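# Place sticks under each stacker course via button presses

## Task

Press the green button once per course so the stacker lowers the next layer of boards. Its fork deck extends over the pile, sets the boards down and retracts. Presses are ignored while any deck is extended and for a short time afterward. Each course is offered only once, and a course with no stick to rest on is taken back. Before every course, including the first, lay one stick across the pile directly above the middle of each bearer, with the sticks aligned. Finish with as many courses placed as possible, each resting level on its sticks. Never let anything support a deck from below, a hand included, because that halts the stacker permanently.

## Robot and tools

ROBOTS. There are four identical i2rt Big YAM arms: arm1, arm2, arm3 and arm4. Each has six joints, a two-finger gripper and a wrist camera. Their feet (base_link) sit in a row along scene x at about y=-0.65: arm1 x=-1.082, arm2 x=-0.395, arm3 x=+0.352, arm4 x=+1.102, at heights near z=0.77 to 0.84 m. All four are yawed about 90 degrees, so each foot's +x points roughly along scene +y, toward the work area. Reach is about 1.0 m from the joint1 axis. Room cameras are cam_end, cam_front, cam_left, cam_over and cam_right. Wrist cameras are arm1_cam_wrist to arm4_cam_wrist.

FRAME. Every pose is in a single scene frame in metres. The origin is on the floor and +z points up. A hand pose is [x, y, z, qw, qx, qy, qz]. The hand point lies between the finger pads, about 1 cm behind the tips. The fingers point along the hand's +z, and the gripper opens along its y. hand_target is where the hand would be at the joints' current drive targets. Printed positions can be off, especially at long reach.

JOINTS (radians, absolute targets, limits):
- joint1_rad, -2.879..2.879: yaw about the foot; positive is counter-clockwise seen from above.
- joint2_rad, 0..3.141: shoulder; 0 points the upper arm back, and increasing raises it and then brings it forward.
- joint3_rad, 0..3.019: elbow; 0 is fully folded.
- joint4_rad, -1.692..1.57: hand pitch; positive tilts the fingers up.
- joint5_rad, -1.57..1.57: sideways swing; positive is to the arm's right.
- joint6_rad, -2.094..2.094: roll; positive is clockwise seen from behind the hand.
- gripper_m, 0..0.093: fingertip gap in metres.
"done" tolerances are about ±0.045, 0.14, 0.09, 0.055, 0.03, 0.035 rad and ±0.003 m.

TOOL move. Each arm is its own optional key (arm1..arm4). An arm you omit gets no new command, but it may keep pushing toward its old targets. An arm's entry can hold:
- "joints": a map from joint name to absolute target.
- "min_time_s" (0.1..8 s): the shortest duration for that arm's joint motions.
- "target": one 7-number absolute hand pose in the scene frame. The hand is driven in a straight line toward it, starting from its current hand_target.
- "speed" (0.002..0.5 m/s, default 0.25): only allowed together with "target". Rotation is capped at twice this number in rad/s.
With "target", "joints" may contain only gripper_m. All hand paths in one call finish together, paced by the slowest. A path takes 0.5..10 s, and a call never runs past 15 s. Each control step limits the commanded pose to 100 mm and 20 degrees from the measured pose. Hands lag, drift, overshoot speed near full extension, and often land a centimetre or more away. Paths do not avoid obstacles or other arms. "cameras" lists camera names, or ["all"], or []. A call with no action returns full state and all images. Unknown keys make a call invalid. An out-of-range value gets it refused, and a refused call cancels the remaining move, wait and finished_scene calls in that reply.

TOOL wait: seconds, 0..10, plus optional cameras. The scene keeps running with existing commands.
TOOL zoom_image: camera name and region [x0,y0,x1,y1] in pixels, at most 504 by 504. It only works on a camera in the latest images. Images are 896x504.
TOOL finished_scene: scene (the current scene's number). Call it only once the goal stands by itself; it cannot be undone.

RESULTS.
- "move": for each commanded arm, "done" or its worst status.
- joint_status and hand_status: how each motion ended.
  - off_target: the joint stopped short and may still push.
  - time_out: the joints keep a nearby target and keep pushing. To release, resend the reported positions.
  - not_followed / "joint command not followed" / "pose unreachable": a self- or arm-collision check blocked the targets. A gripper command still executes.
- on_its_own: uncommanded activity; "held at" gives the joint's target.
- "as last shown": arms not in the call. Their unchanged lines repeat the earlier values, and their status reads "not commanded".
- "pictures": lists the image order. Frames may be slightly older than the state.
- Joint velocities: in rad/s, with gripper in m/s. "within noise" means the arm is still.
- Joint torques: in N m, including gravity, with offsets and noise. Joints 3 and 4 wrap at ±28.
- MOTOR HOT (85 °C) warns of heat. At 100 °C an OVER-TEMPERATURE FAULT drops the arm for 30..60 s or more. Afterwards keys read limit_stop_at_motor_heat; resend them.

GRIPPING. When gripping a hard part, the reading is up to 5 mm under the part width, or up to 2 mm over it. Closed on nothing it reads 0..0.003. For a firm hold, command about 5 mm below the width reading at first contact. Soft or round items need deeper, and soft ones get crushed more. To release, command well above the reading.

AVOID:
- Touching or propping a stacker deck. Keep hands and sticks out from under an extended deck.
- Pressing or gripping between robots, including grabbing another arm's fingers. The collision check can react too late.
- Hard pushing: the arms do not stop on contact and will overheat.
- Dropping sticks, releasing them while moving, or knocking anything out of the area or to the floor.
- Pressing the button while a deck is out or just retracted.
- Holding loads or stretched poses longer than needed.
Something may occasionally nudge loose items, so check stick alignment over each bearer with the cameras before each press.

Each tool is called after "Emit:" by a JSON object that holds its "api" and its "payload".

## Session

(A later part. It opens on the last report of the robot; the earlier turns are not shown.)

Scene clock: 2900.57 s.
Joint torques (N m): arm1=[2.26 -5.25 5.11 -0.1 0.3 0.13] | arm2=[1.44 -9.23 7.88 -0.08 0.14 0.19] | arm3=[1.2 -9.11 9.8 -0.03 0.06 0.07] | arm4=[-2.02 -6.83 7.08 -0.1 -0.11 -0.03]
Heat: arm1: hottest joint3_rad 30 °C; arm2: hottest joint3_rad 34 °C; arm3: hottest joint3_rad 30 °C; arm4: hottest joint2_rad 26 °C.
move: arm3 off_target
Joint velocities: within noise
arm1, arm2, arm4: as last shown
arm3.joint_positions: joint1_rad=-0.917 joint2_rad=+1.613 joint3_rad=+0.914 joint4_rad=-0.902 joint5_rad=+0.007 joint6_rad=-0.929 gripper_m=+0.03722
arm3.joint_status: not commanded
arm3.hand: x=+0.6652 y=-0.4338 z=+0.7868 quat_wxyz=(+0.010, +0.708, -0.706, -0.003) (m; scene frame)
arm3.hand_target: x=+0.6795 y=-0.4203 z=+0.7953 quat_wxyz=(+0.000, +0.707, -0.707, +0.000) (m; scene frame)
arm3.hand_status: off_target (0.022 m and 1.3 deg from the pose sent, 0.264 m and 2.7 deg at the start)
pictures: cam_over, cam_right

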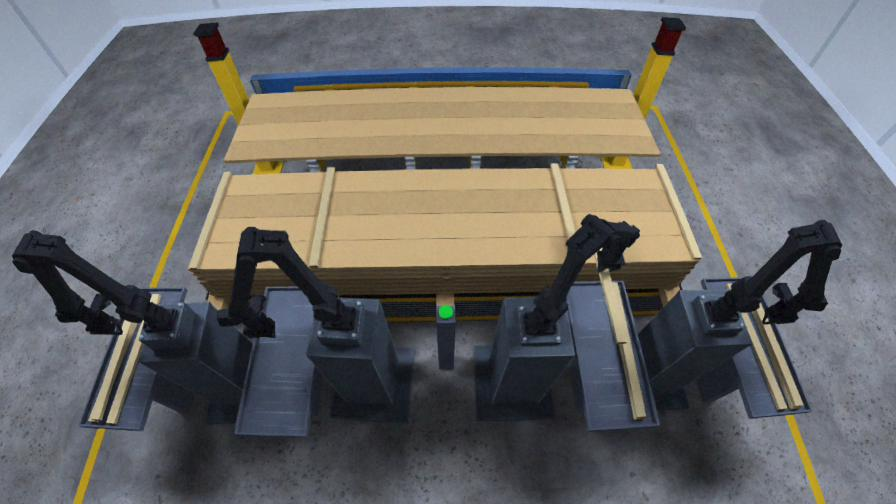

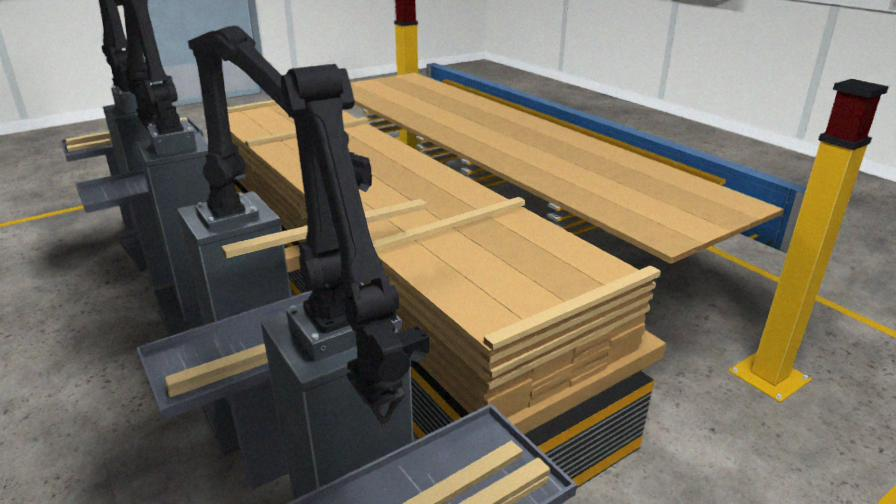

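Emit:
{"api": "move", "payload": {"arm3": {"target": [0.60, 0.02, 0.795, -0.020, 0.7071, -0.7071, -0.020], "speed": 0.25}, "cameras": []}}

Emit:
{"api": "move", "payload": {"arm3": {"target": [0.005, 0.035, 0.765, -0.022, 0.705, -0.709, -0.022], "speed": 0.2}, "cameras": ["cam_end", "cam_over"]}}

Emit:
{"api": "zoom_image", "payload": {"camera": "cam_over", "region": [365, 130, 525, 290]}}

Emit:
{"api": "zoom_image", "payload": {"camera": "cam_end", "region": [300, 160, 600, 270]}}

Scene clock: 2914.87 s.
Joint torques (N m): arm1=[2.2 -5.13 5.12 -0.17 0.32 0.11] | arm2=[1.44 -9.29 7.88 -0.08 0.13 0.19] | arm3=[1.44 -20.78 12.68 0.09 -0.04 0.08] | arm4=[-1.96 -6.83 7.06 -0.12 -0.11 -0.04]
Heat: arm1: hottest joint3_rad 30 °C; arm2: hottest joint3_rad 33 °C; arm3: hottest joint3_rad 32 °C; arm4: hottest joint2_rad 25 °C.
move: arm3 off_target
Joint velocities: within noise
arm1, arm2, arm4: as last shown
arm3.joint_positions: joint1_rad=-0.342 joint2_rad=+2.365 joint3_rad=+2.125 joint4_rad=-1.316 joint5_rad=-0.015 joint6_rad=-0.358 gripper_m=+0.03722
arm3.joint_status: not commanded
arm3.hand: x=+0.5961 y=+0.0044 z=+0.7888 quat_wxyz=(-0.009, +0.709, -0.705, -0.014) (m; scene frame)
arm3.hand_target: x=+0.5996 y=+0.0191 z=+0.7953 quat_wxyz=(-0.021, +0.707, -0.707, -0.020) (m; scene frame)
arm3.hand_status: off_target (0.017 m and 1.5 deg from the pose sent, 0.459 m and 4.0 deg at the start)
pictures: none
No camera images: "cameras" was empty.

Scene clock: 2919.27 s.
Joint torques (N m): arm1=[2.43 -4.95 5.05 -0.14 0.31 0.13] | arm2=[1.49 -9.29 7.9 -0.08 0.13 0.19] | arm3=[0.5 -23.88 13.15 0.09 0.18 0.08] | arm4=[-1.96 -6.77 7.08 -0.1 -0.11 -0.04]
Heat: arm1: hottest joint3_rad 30 °C; arm2: hottest joint3_rad 33 °C; arm3: hottest joint3_rad 33 °C; arm4: hottest joint2_rad 25 °C.
move: arm3 off_target
Joint velocities: within noise
arm1, arm2, arm4: as last shown
arm3.joint_positions: joint1_rad=+0.476 joint2_rad=+2.630 joint3_rad=+2.555 joint4_rad=-1.476 joint5_rad=+0.019 joint6_rad=+0.461 gripper_m=+0.03722
arm3.joint_status: not commanded
arm3.hand: x=+0.0085 y=+0.0237 z=+0.7599 quat_wxyz=(-0.017, +0.709, -0.705, -0.011) (m; scene frame)
arm3.hand_target: x=+0.0054 y=+0.0342 z=+0.7651 quat_wxyz=(-0.022, +0.705, -0.709, -0.023) (m; scene frame)
arm3.hand_status: off_target (0.013 m and 1.5 deg from the pose sent, 0.592 m and 1.9 deg at the start)
pictures: cam_end, cam_over

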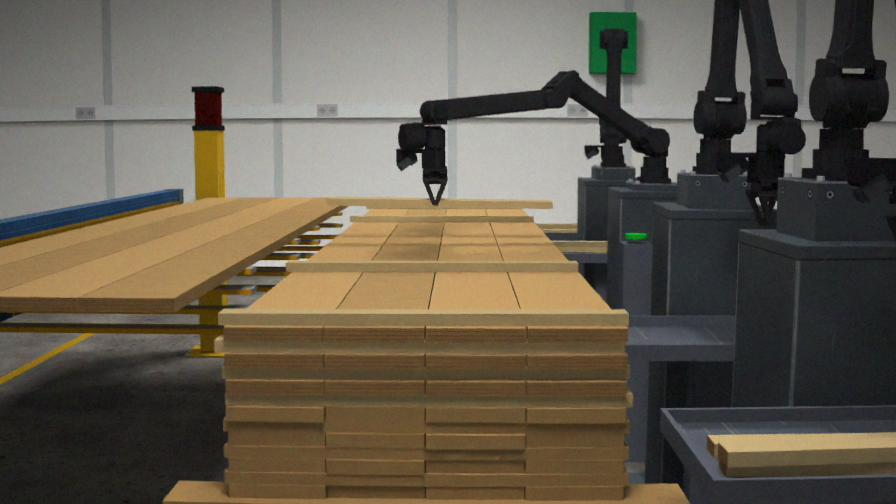

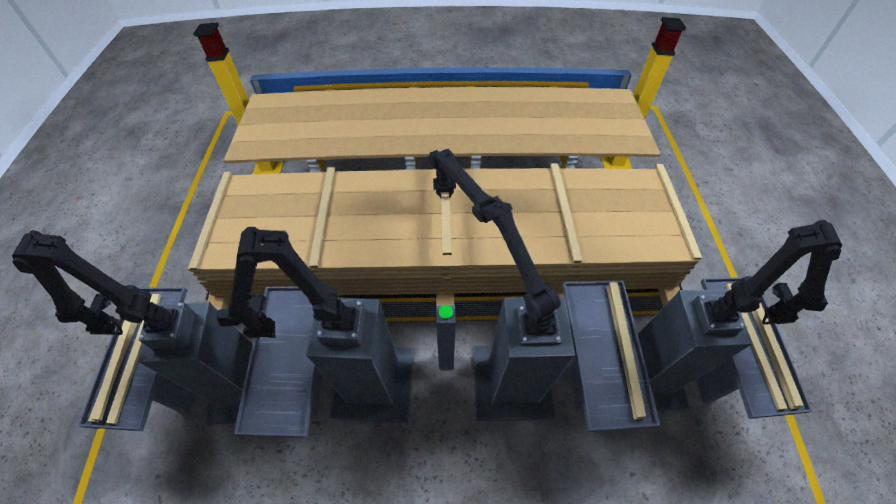

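Scaled by 3.150.

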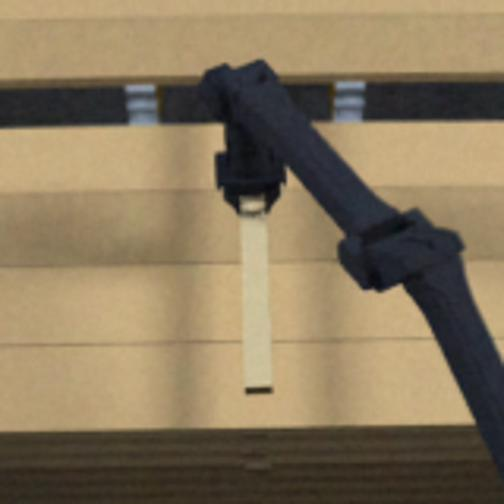

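Scaled by 1.680.

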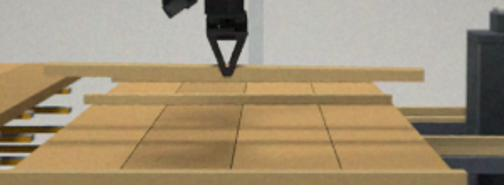

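Emit:
{"api": "move", "payload": {"arm3": {"target": [-0.001, 0.034, 0.690, -0.022, 0.705, -0.709, -0.022], "speed": 0.08}, "cameras": ["cam_end", "cam_over"]}}

Emit:
{"api": "zoom_image", "payload": {"camera": "cam_over", "region": [365, 130, 525, 290]}}

Emit:
{"api": "zoom_image", "payload": {"camera": "cam_end", "region": [300, 160, 600, 270]}}

Scene clock: 2935.40 s.
Joint torques (N m): arm1=[2.26 -5.3 5.05 -0.09 0.32 0.12] | arm2=[1.44 -9.29 7.88 -0.08 0.13 0.19] | arm3=[1.2 -24.41 9.73 0.8 0.18 0.08] | arm4=[-1.96 -6.83 7.08 -0.1 -0.11 -0.04]
Heat: arm1: hottest joint3_rad 30 °C; arm2: hottest joint3_rad 32 °C; arm3: hottest joint3_rad 35 °C; arm4: hottest joint2_rad 25 °C.
move: arm3 off_target
Joint velocities: within noise
arm1, arm2, arm4: as last shown
arm3.joint_positions: joint1_rad=+0.476 joint2_rad=+2.705 joint3_rad=+2.541 joint4_rad=-1.368 joint5_rad=+0.019 joint6_rad=+0.469 gripper_m=+0.03722
arm3.joint_status: not commanded
arm3.hand: x=+0.0044 y=+0.0327 z=+0.6990 quat_wxyz=(-0.020, +0.706, -0.708, -0.020) (m; scene frame)
arm3.hand_target: x=-0.0009 y=+0.0337 z=+0.6901 quat_wxyz=(-0.022, +0.705, -0.709, -0.022) (m; scene frame)
arm3.hand_status: off_target (0.011 m and 0.4 deg from the pose sent, 0.071 m and 1.5 deg at the start)
pictures: cam_end, cam_over

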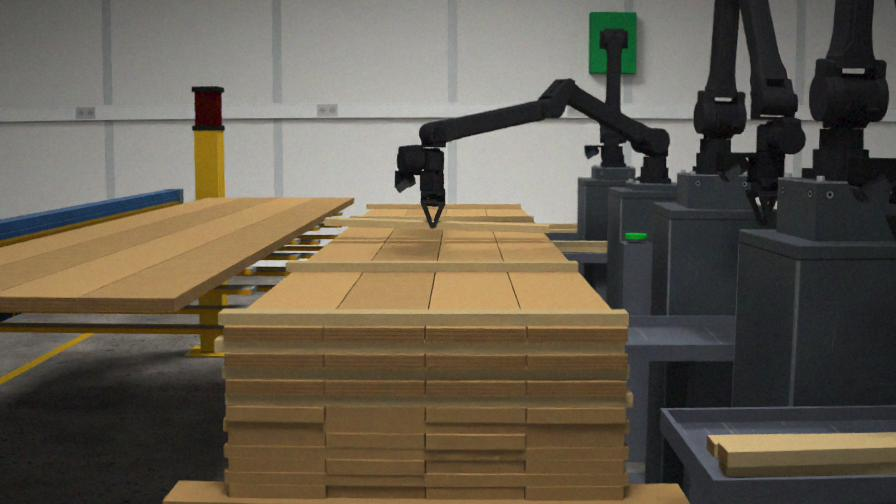

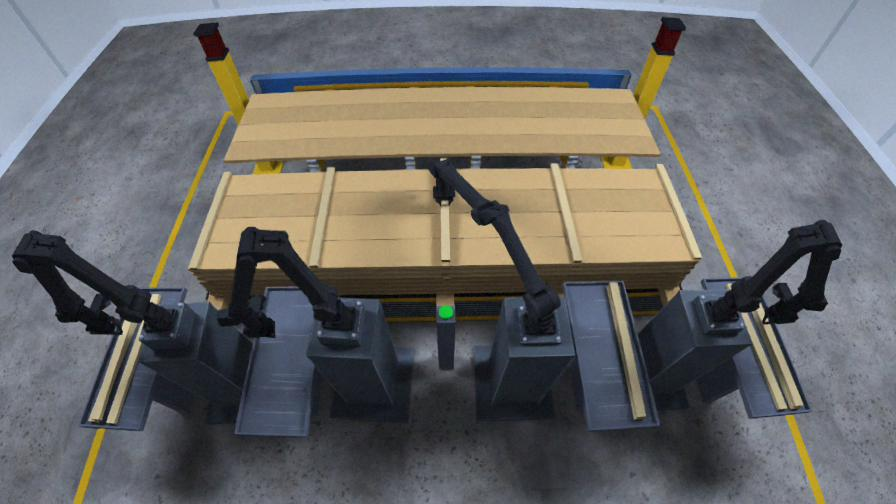

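Scaled by 3.150.

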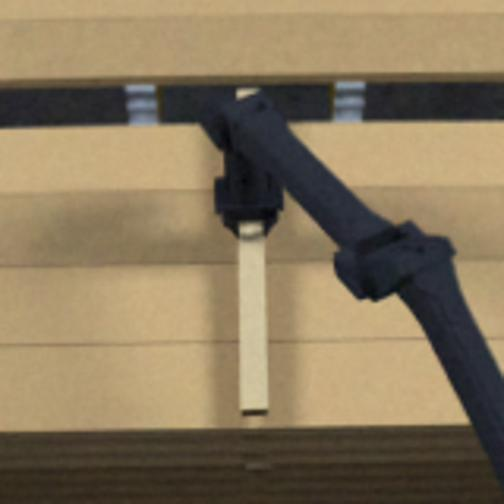

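Scaled by 1.680.

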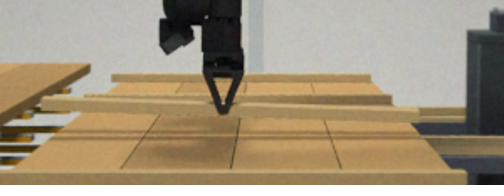

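Emit:
{"api": "move", "payload": {"arm3": {"target": [-0.001, 0.024, 0.673, -0.011, 0.705, -0.709, -0.011], "speed": 0.06}, "cameras": ["cam_end", "cam_over"]}}

Emit:
{"api": "zoom_image", "payload": {"camera": "cam_over", "region": [365, 130, 525, 290]}}

Emit:
{"api": "zoom_image", "payload": {"camera": "cam_end", "region": [300, 160, 600, 270]}}

Scene clock: 2947.73 s.
Joint torques (N m): arm1=[2.26 -5.3 5.05 -0.1 0.32 0.11] | arm2=[1.44 -9.29 7.9 -0.08 0.13 0.19] | arm3=[1.38 -23.71 8.61 0.87 -0.01 0.08] | arm4=[-2.02 -6.83 7.09 -0.1 -0.11 -0.04]
Heat: arm1: hottest joint3_rad 30 °C; arm2: hottest joint3_rad 31 °C; arm3: hottest joint3_rad 37 °C; arm4: hottest joint2_rad 25 °C.
move: arm3 off_target
Joint velocities: within noise
arm1, arm2, arm4: as last shown
arm3.joint_positions: joint1_rad=+0.476 joint2_rad=+2.707 joint3_rad=+2.522 joint4_rad=-1.360 joint5_rad=+0.011 joint6_rad=+0.472 gripper_m=+0.03722
arm3.joint_status: not commanded
arm3.hand: x=+0.0051 y=+0.0283 z=+0.6900 quat_wxyz=(-0.014, +0.705, -0.709, -0.015) (m; scene frame)
arm3.hand_target: x=-0.0007 y=+0.0235 z=+0.6732 quat_wxyz=(-0.011, +0.705, -0.709, -0.011) (m; scene frame)
arm3.hand_status: off_target (0.019 m and 0.6 deg from the pose sent, 0.028 m and 1.5 deg at the start)
pictures: cam_end, cam_over

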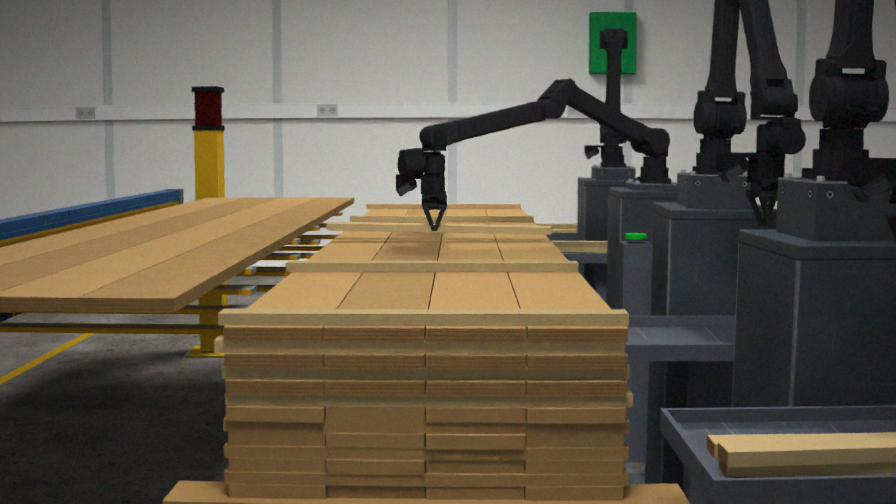

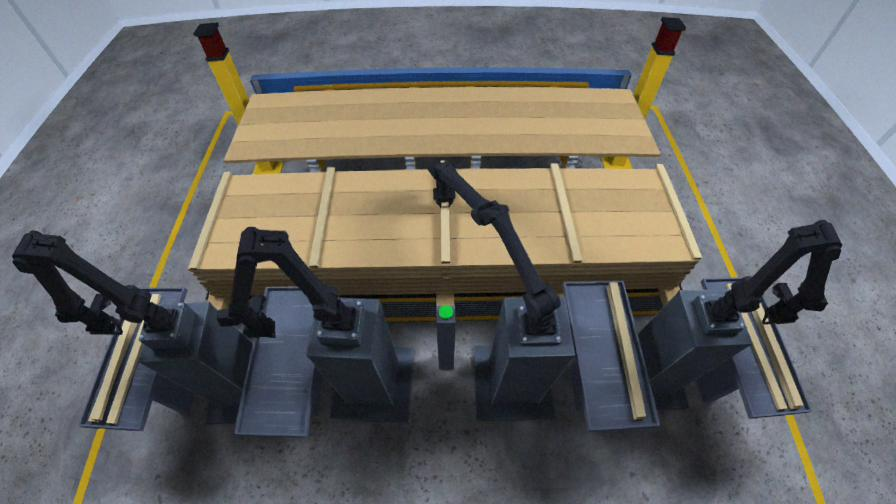

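Scaled by 3.150.

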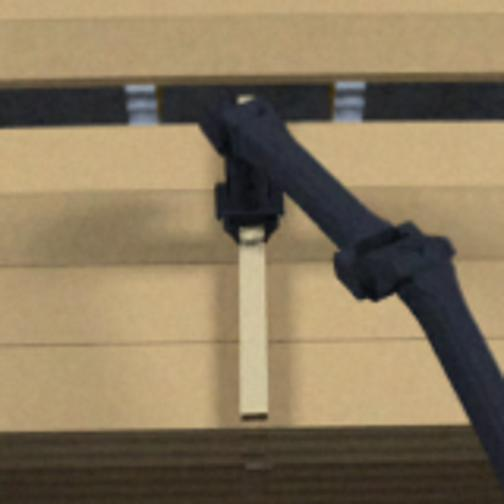

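Scaled by 1.680.

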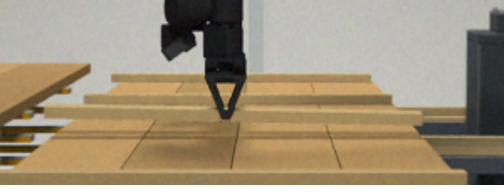

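Emit:
{"api": "move", "payload": {"arm3": {"target": [-0.001, 0.022, 0.655, -0.006, 0.705, -0.709, -0.006], "speed": 0.05}, "cameras": ["cam_end", "cam_over"]}}

Emit:
{"api": "zoom_image", "payload": {"camera": "cam_over", "region": [365, 130, 525, 290]}}

Emit:
{"api": "zoom_image", "payload": {"camera": "cam_end", "region": [300, 160, 600, 270]}}

Scene clock: 2959.20 s.
Joint torques (N m): arm1=[2.02 -5.19 5.09 -0.14 0.31 0.11] | arm2=[1.49 -9.29 7.88 -0.08 0.13 0.19] | arm3=[1.38 -24.12 9.47 0.68 -0.02 0.07] | arm4=[-1.96 -6.83 7.06 -0.1 -0.11 -0.04]
Heat: arm1: hottest joint3_rad 30 °C; arm2: hottest joint3_rad 31 °C; arm3: hottest joint3_rad 36 °C; arm4: hottest joint2_rad 25 °C.
move: arm3 off_target
Joint velocities: within noise
arm1, arm4: as last shown
arm2.joint_positions: joint1_rad=+1.733 joint2_rad=+1.713 joint3_rad=+0.614 joint4_rad=-0.508 joint5_rad=-0.012 joint6_rad=+1.674 gripper_m=+0.06193
arm2.joint_status: not commanded
arm2.hand: x=-0.7019 y=-0.6782 z=+0.7373 quat_wxyz=(-0.009, +0.707, -0.707, +0.010) (m; scene frame)
arm2.hand_target: x=-0.7195 y=-0.6841 z=+0.7405 quat_wxyz=(+0.000, +0.707, -0.707, +0.000) (m; scene frame)
arm2.hand_status: not commanded
arm3.joint_positions: joint1_rad=+0.476 joint2_rad=+2.739 joint3_rad=+2.522 joint4_rad=-1.350 joint5_rad=+0.004 joint6_rad=+0.473 gripper_m=+0.03722
arm3.joint_status: not commanded
arm3.hand: x=+0.0064 y=+0.0236 z=+0.6661 quat_wxyz=(-0.008, +0.705, -0.709, -0.006) (m; scene frame)
arm3.hand_target: x=-0.0008 y=+0.0217 z=+0.6553 quat_wxyz=(-0.006, +0.705, -0.709, -0.006) (m; scene frame)
arm3.hand_status: off_target (0.013 m and 0.2 deg from the pose sent, 0.036 m and 1.4 deg at the start)
pictures: cam_end, cam_over

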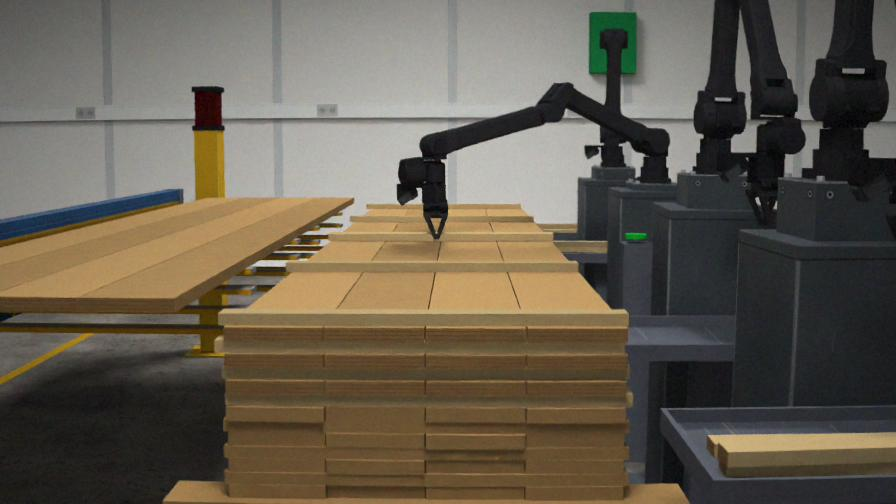

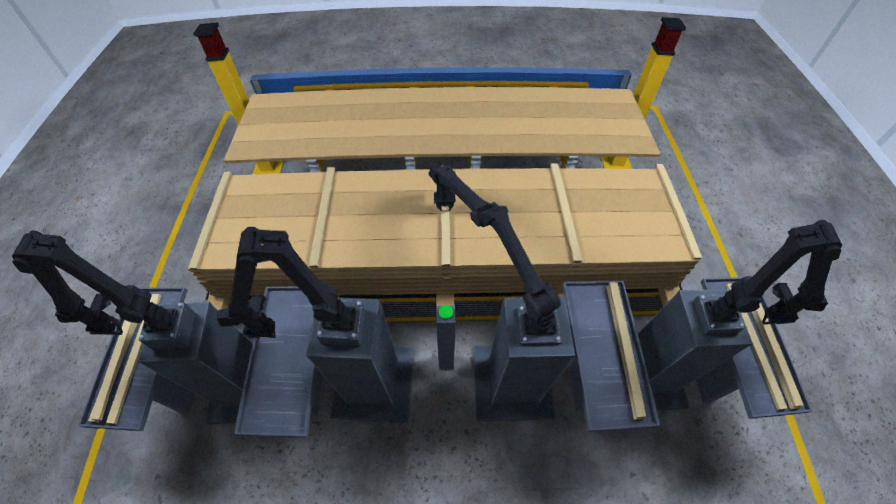

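Scaled by 3.150.

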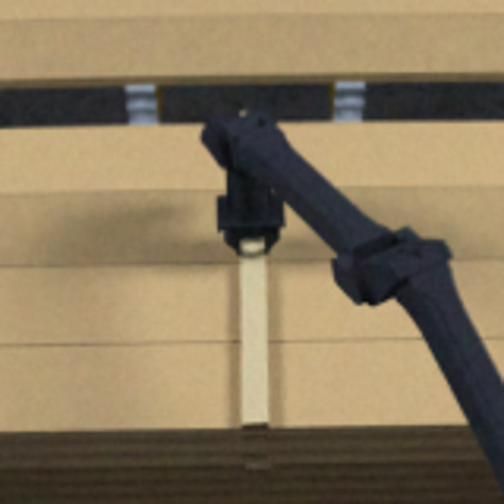

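Scaled by 1.680.

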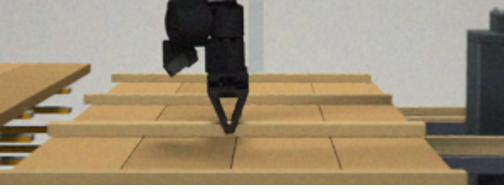

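Emit:
{"api": "move", "payload": {"arm3": {"target": [-0.001, 0.024, 0.649, -0.008, 0.705, -0.709, -0.008], "speed": 0.04}, "cameras": ["cam_end", "cam_over"]}}

Emit:
{"api": "zoom_image", "payload": {"camera": "cam_over", "region": [365, 130, 525, 290]}}

Emit:
{"api": "zoom_image", "payload": {"camera": "cam_end", "region": [300, 160, 600, 270]}}

Scene clock: 2968.07 s.
Joint torques (N m): arm1=[2.32 -5.36 5.09 -0.18 0.31 0.12] | arm2=[1.44 -9.29 7.9 -0.08 0.13 0.19] | arm3=[1.32 -23.06 9.66 0.88 0.07 0.07] | arm4=[-1.96 -6.77 7.08 -0.12 -0.11 -0.04]
Heat: arm1: hottest joint3_rad 30 °C; arm2: hottest joint3_rad 31 °C; arm3: hottest joint3_rad 35 °C; arm4: hottest joint2_rad 25 °C.
move: arm3 off_target
Joint velocities: within noise
arm1.joint_positions: joint1_rad=+1.540 joint2_rad=+1.713 joint3_rad=+0.527 joint4_rad=-0.402 joint5_rad=+0.003 joint6_rad=+1.612 gripper_m=+0.06195
arm1.joint_status: not commanded
arm1.hand: x=-1.3640 y=-0.6801 z=+0.7378 quat_wxyz=(-0.005, +0.707, -0.707, +0.007) (m; scene frame)
arm1.hand_target: x=-1.3798 y=-0.6841 z=+0.7404 quat_wxyz=(+0.000, +0.707, -0.707, +0.000) (m; scene frame)
arm1.hand_status: not commanded
arm2, arm4: as last shown
arm3.joint_positions: joint1_rad=+0.476 joint2_rad=+2.739 joint3_rad=+2.522 joint4_rad=-1.344 joint5_rad=+0.004 joint6_rad=+0.473 gripper_m=+0.03722
arm3.joint_status: not commanded
arm3.hand: x=+0.0058 y=+0.0249 z=+0.6659 quat_wxyz=(-0.008, +0.705, -0.709, -0.008) (m; scene frame)
arm3.hand_target: x=-0.0006 y=+0.0234 z=+0.6493 quat_wxyz=(-0.008, +0.705, -0.709, -0.008) (m; scene frame)
arm3.hand_status: off_target (0.018 m and 0.1 deg from the pose sent, 0.019 m and 0.3 deg at the start)
pictures: cam_end, cam_over

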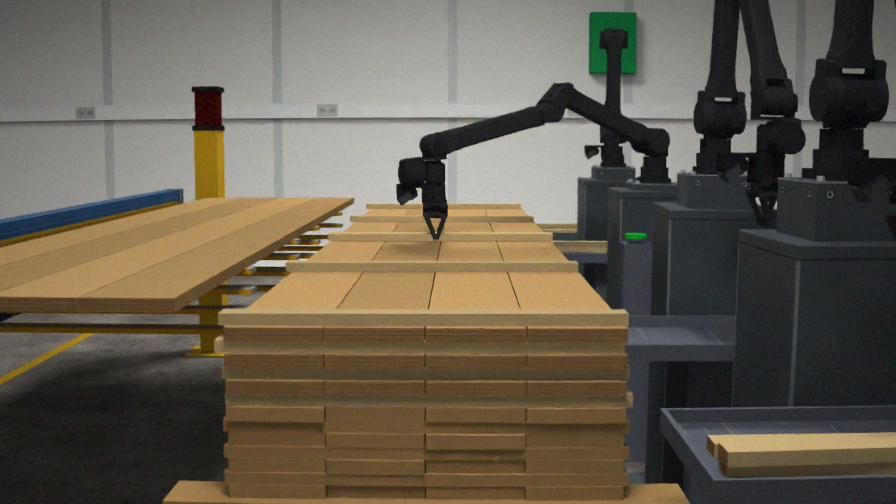

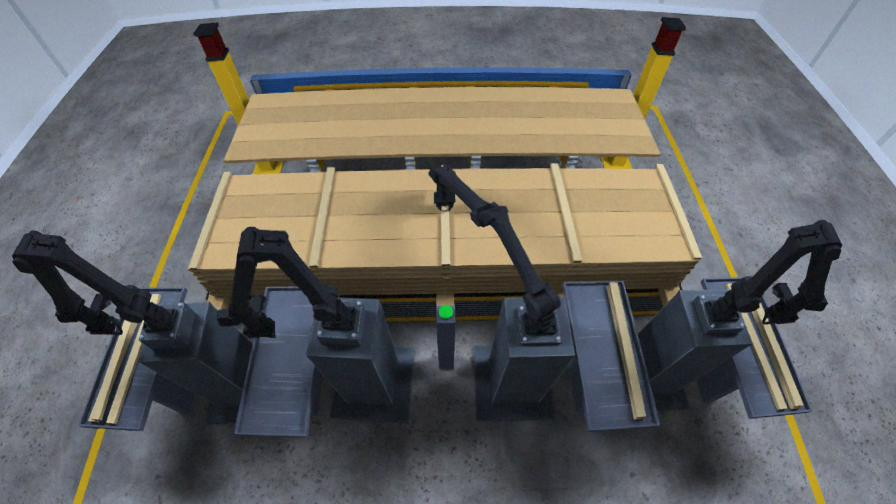

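Scaled by 3.150.

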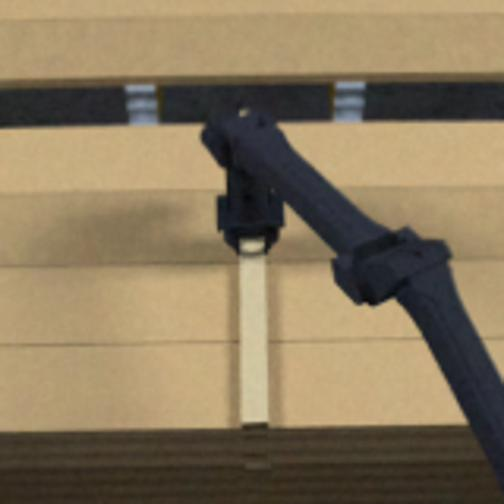

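Scaled by 1.680.

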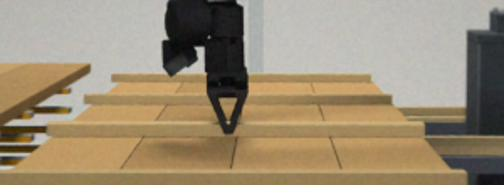

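Emit:
{"api": "move", "payload": {"arm3": {"target": [0.0, 0.024, 0.660, -0.008, 0.705, -0.709, -0.008], "speed": 0.03, "joints": {"gripper_m": 0.062}}, "cameras": []}}

Emit:
{"api": "move", "payload": {"arm3": {"target": [0.003, 0.026, 0.790, -0.010, 0.705, -0.709, -0.010], "speed": 0.08}, "cameras": ["cam_end", "cam_over"]}}

Emit:
{"api": "zoom_image", "payload": {"camera": "cam_over", "region": [365, 130, 525, 290]}}

Emit:
{"api": "move", "payload": {"arm3": {"target": [-0.010, -0.42, 0.80, 0.0, 0.7071, -0.7071, 0.0], "speed": 0.3, "joints": {"gripper_m": 0.0}}, "cameras": ["cam_end", "cam_over", "cam_left", "cam_right"]}}

Emit:
{"api": "zoom_image", "payload": {"camera": "cam_end", "region": [190, 180, 660, 350]}}

Emit:
{"api": "zoom_image", "payload": {"camera": "cam_over", "region": [180, 140, 460, 300]}}

Emit:
{"api": "zoom_image", "payload": {"camera": "cam_over", "region": [430, 140, 710, 300]}}

Scene clock: 2988.53 s.
Joint torques (N m): arm1=[2.37 -5.25 5.12 -0.09 0.31 0.12] | arm2=[1.49 -9.29 7.88 -0.08 0.13 0.19] | arm3=[1.26 -24.18 9.72 0.34 0.07 0.05] | arm4=[-1.96 -6.77 7.09 -0.09 -0.11 -0.04]
Heat: arm1: hottest joint3_rad 30 °C; arm2: hottest joint3_rad 30 °C; arm3: hottest joint3_rad 35 °C; arm4: hottest joint3_rad 25 °C.
move: arm3 done
Joint velocities: within noise
arm1, arm2: as last shown
arm3.joint_positions: joint1_rad=+0.476 joint2_rad=+2.739 joint3_rad=+2.522 joint4_rad=-1.344 joint5_rad=+0.004 joint6_rad=+0.473 gripper_m=+0.06191
arm3.joint_status: all done
arm3.hand: x=+0.0057 y=+0.0250 z=+0.6659 quat_wxyz=(-0.009, +0.705, -0.709, -0.009) (m; scene frame)
arm3.hand_target: x=+0.0001 y=+0.0239 z=+0.6601 quat_wxyz=(-0.008, +0.705, -0.709, -0.008) (m; scene frame)
arm3.hand_status: done (0.008 m and 0.1 deg from the pose sent, 0.008 m and 0.1 deg at the start)
arm4.joint_positions: joint1_rad=-1.664 joint2_rad=+1.502 joint3_rad=+0.479 joint4_rad=-0.566 joint5_rad=-0.001 joint6_rad=-1.688 gripper_m=+0.06190
arm4.joint_status: not commanded
arm4.hand: x=+1.3582 y=-0.6792 z=+0.7387 quat_wxyz=(+0.004, +0.709, -0.705, -0.003) (m; scene frame)
arm4.hand_target: x=+1.3698 y=-0.6840 z=+0.7402 quat_wxyz=(+0.000, +0.707, -0.707, +0.000) (m; scene frame)
arm4.hand_status: not commanded
pictures: none
No camera images: "cameras" was empty.

Scene clock: 2991.13 s.
Joint torques (N m): arm1=[2.43 -5.07 5.12 -0.17 0.33 0.12] | arm2=[1.44 -9.29 7.9 -0.08 0.13 0.19] | arm3=[0.85 -25.88 12.21 -0.06 0.15 0.01] | arm4=[-1.9 -6.83 7.08 -0.1 -0.11 -0.04]
Heat: arm1: hottest joint3_rad 30 °C; arm2: hottest joint3_rad 30 °C; arm3: hottest joint3_rad 35 °C; arm4: hottest joint3_rad 25 °C.
move: arm3 off_target
Joint velocities: within noise
arm1, arm2, arm4: as last shown
arm3.joint_positions: joint1_rad=+0.476 joint2_rad=+2.665 joint3_rad=+2.647 joint4_rad=-1.582 joint5_rad=+0.004 joint6_rad=+0.473 gripper_m=+0.06191
arm3.joint_status: not commanded
arm3.hand: x=+0.0092 y=+0.0164 z=+0.7691 quat_wxyz=(-0.003, +0.705, -0.709, +0.010) (m; scene frame)
arm3.hand_target: x=+0.0034 y=+0.0251 z=+0.7902 quat_wxyz=(-0.010, +0.705, -0.709, -0.011) (m; scene frame)
arm3.hand_status: off_target (0.024 m and 2.4 deg from the pose sent, 0.124 m and 0.2 deg at the start)
pictures: cam_end, cam_over

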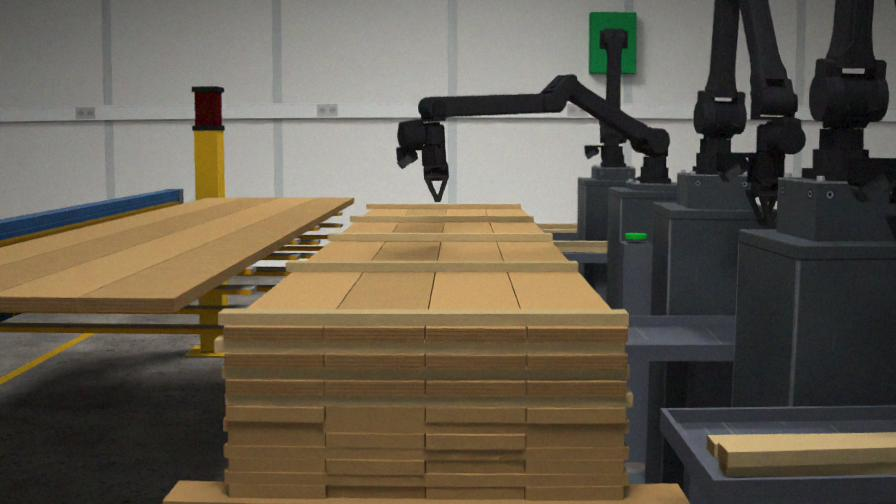

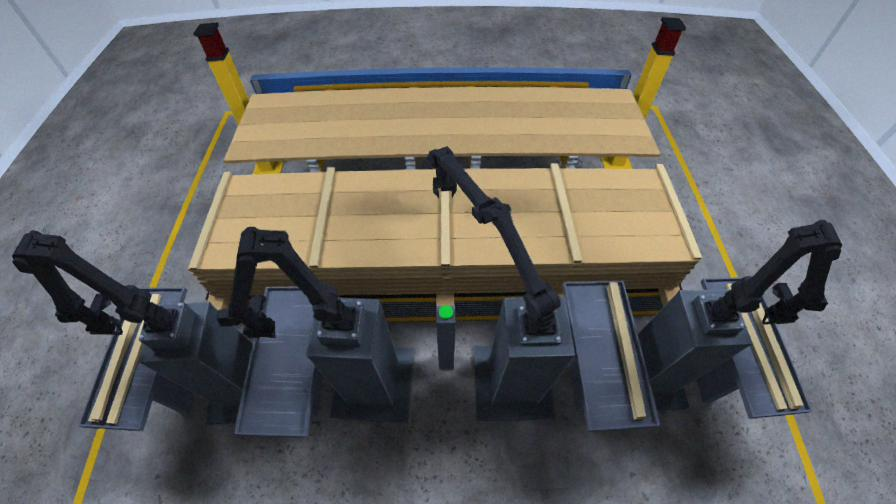

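Scaled by 3.150.

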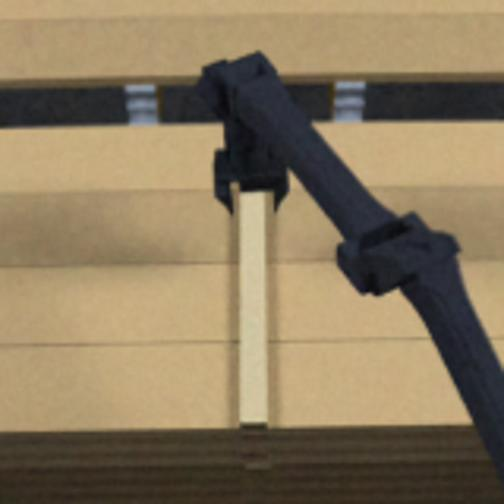

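Scene clock: 2993.67 s.
Joint torques (N m): arm1=[2.26 -5.36 5.03 -0.16 0.32 0.11] | arm2=[1.44 -9.29 7.9 -0.08 0.13 0.19] | arm3=[1.38 -13.45 6.13 0.77 0.2 0.05] | arm4=[-1.96 -6.83 7.08 -0.1 -0.12 -0.04]
Heat: arm1: hottest joint3_rad 30 °C; arm2: hottest joint3_rad 30 °C; arm3: hottest joint3_rad 35 °C; arm4: hottest joint3_rad 25 °C.
move: arm3 done
Joint velocities: within noise
arm1, arm2, arm4: as last shown
arm3.joint_positions: joint1_rad=+0.968 joint2_rad=+1.696 joint3_rad=+1.059 joint4_rad=-0.958 joint5_rad=-0.015 joint6_rad=+0.959 gripper_m=+0.00024
arm3.joint_status: all done
arm3.hand: x=-0.0074 y=-0.4173 z=+0.7966 quat_wxyz=(+0.000, +0.707, -0.707, +0.009) (m; scene frame)
arm3.hand_target: x=-0.0098 y=-0.4200 z=+0.7999 quat_wxyz=(+0.000, +0.707, -0.707, +0.000) (m; scene frame)
arm3.hand_status: done (0.005 m and 1.0 deg from the pose sent, 0.438 m and 1.2 deg at the start)
pictures: cam_end, cam_left, cam_over, cam_right

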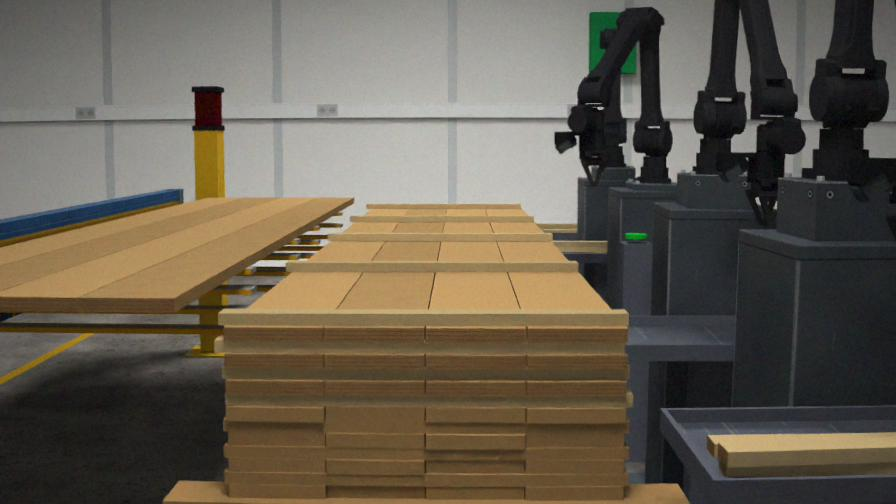

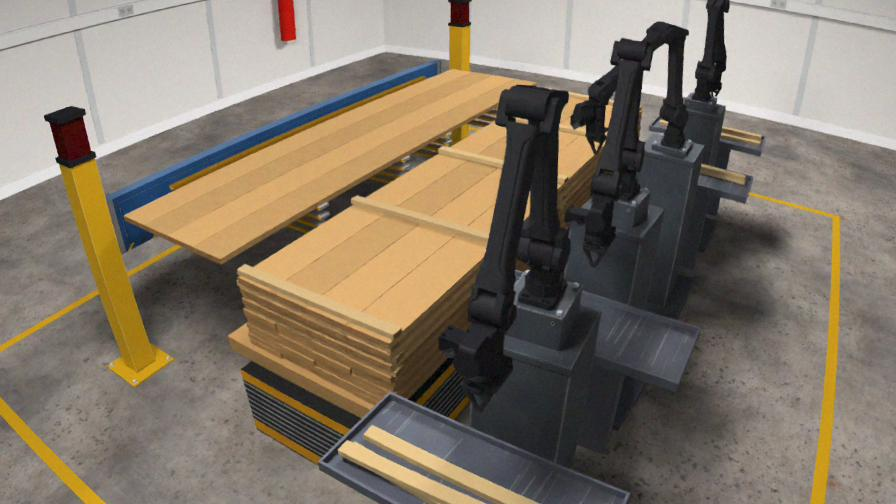

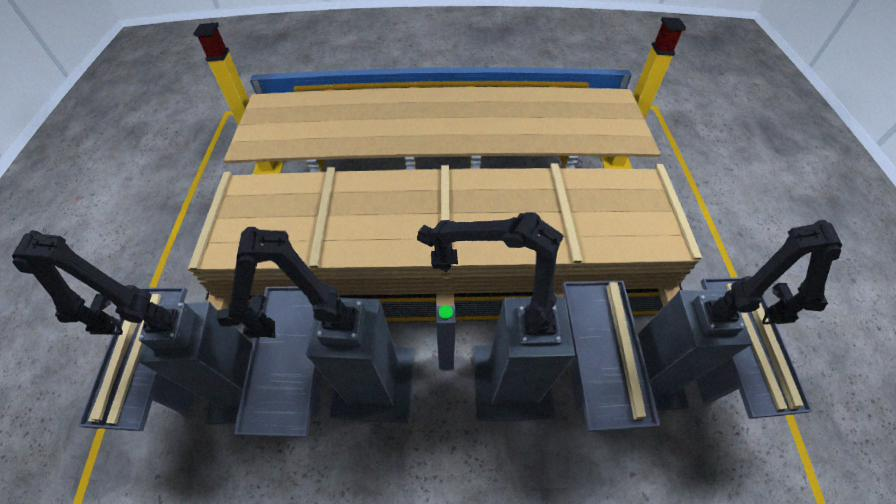

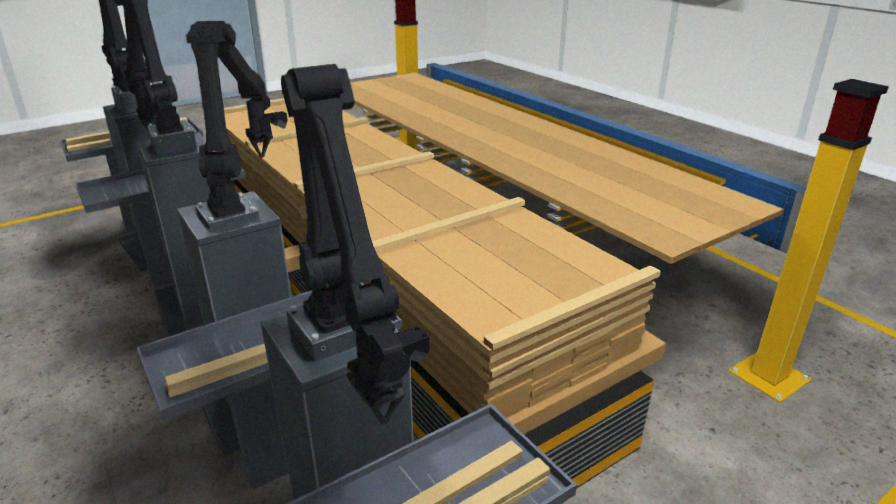

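Scaled by 1.072.

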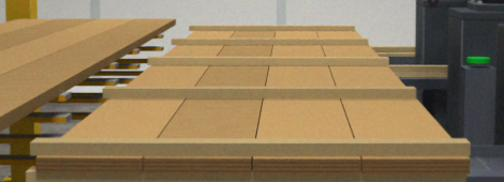

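Scaled by 1.800.

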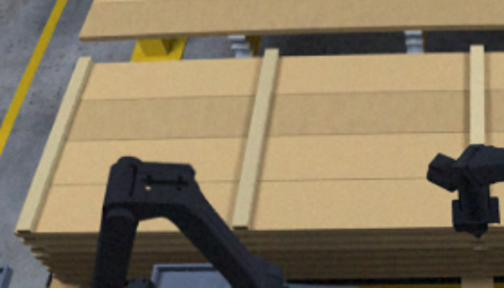

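Scaled by 1.800.

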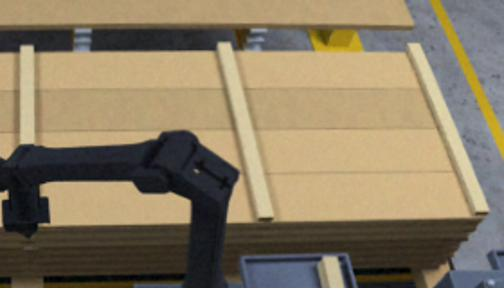

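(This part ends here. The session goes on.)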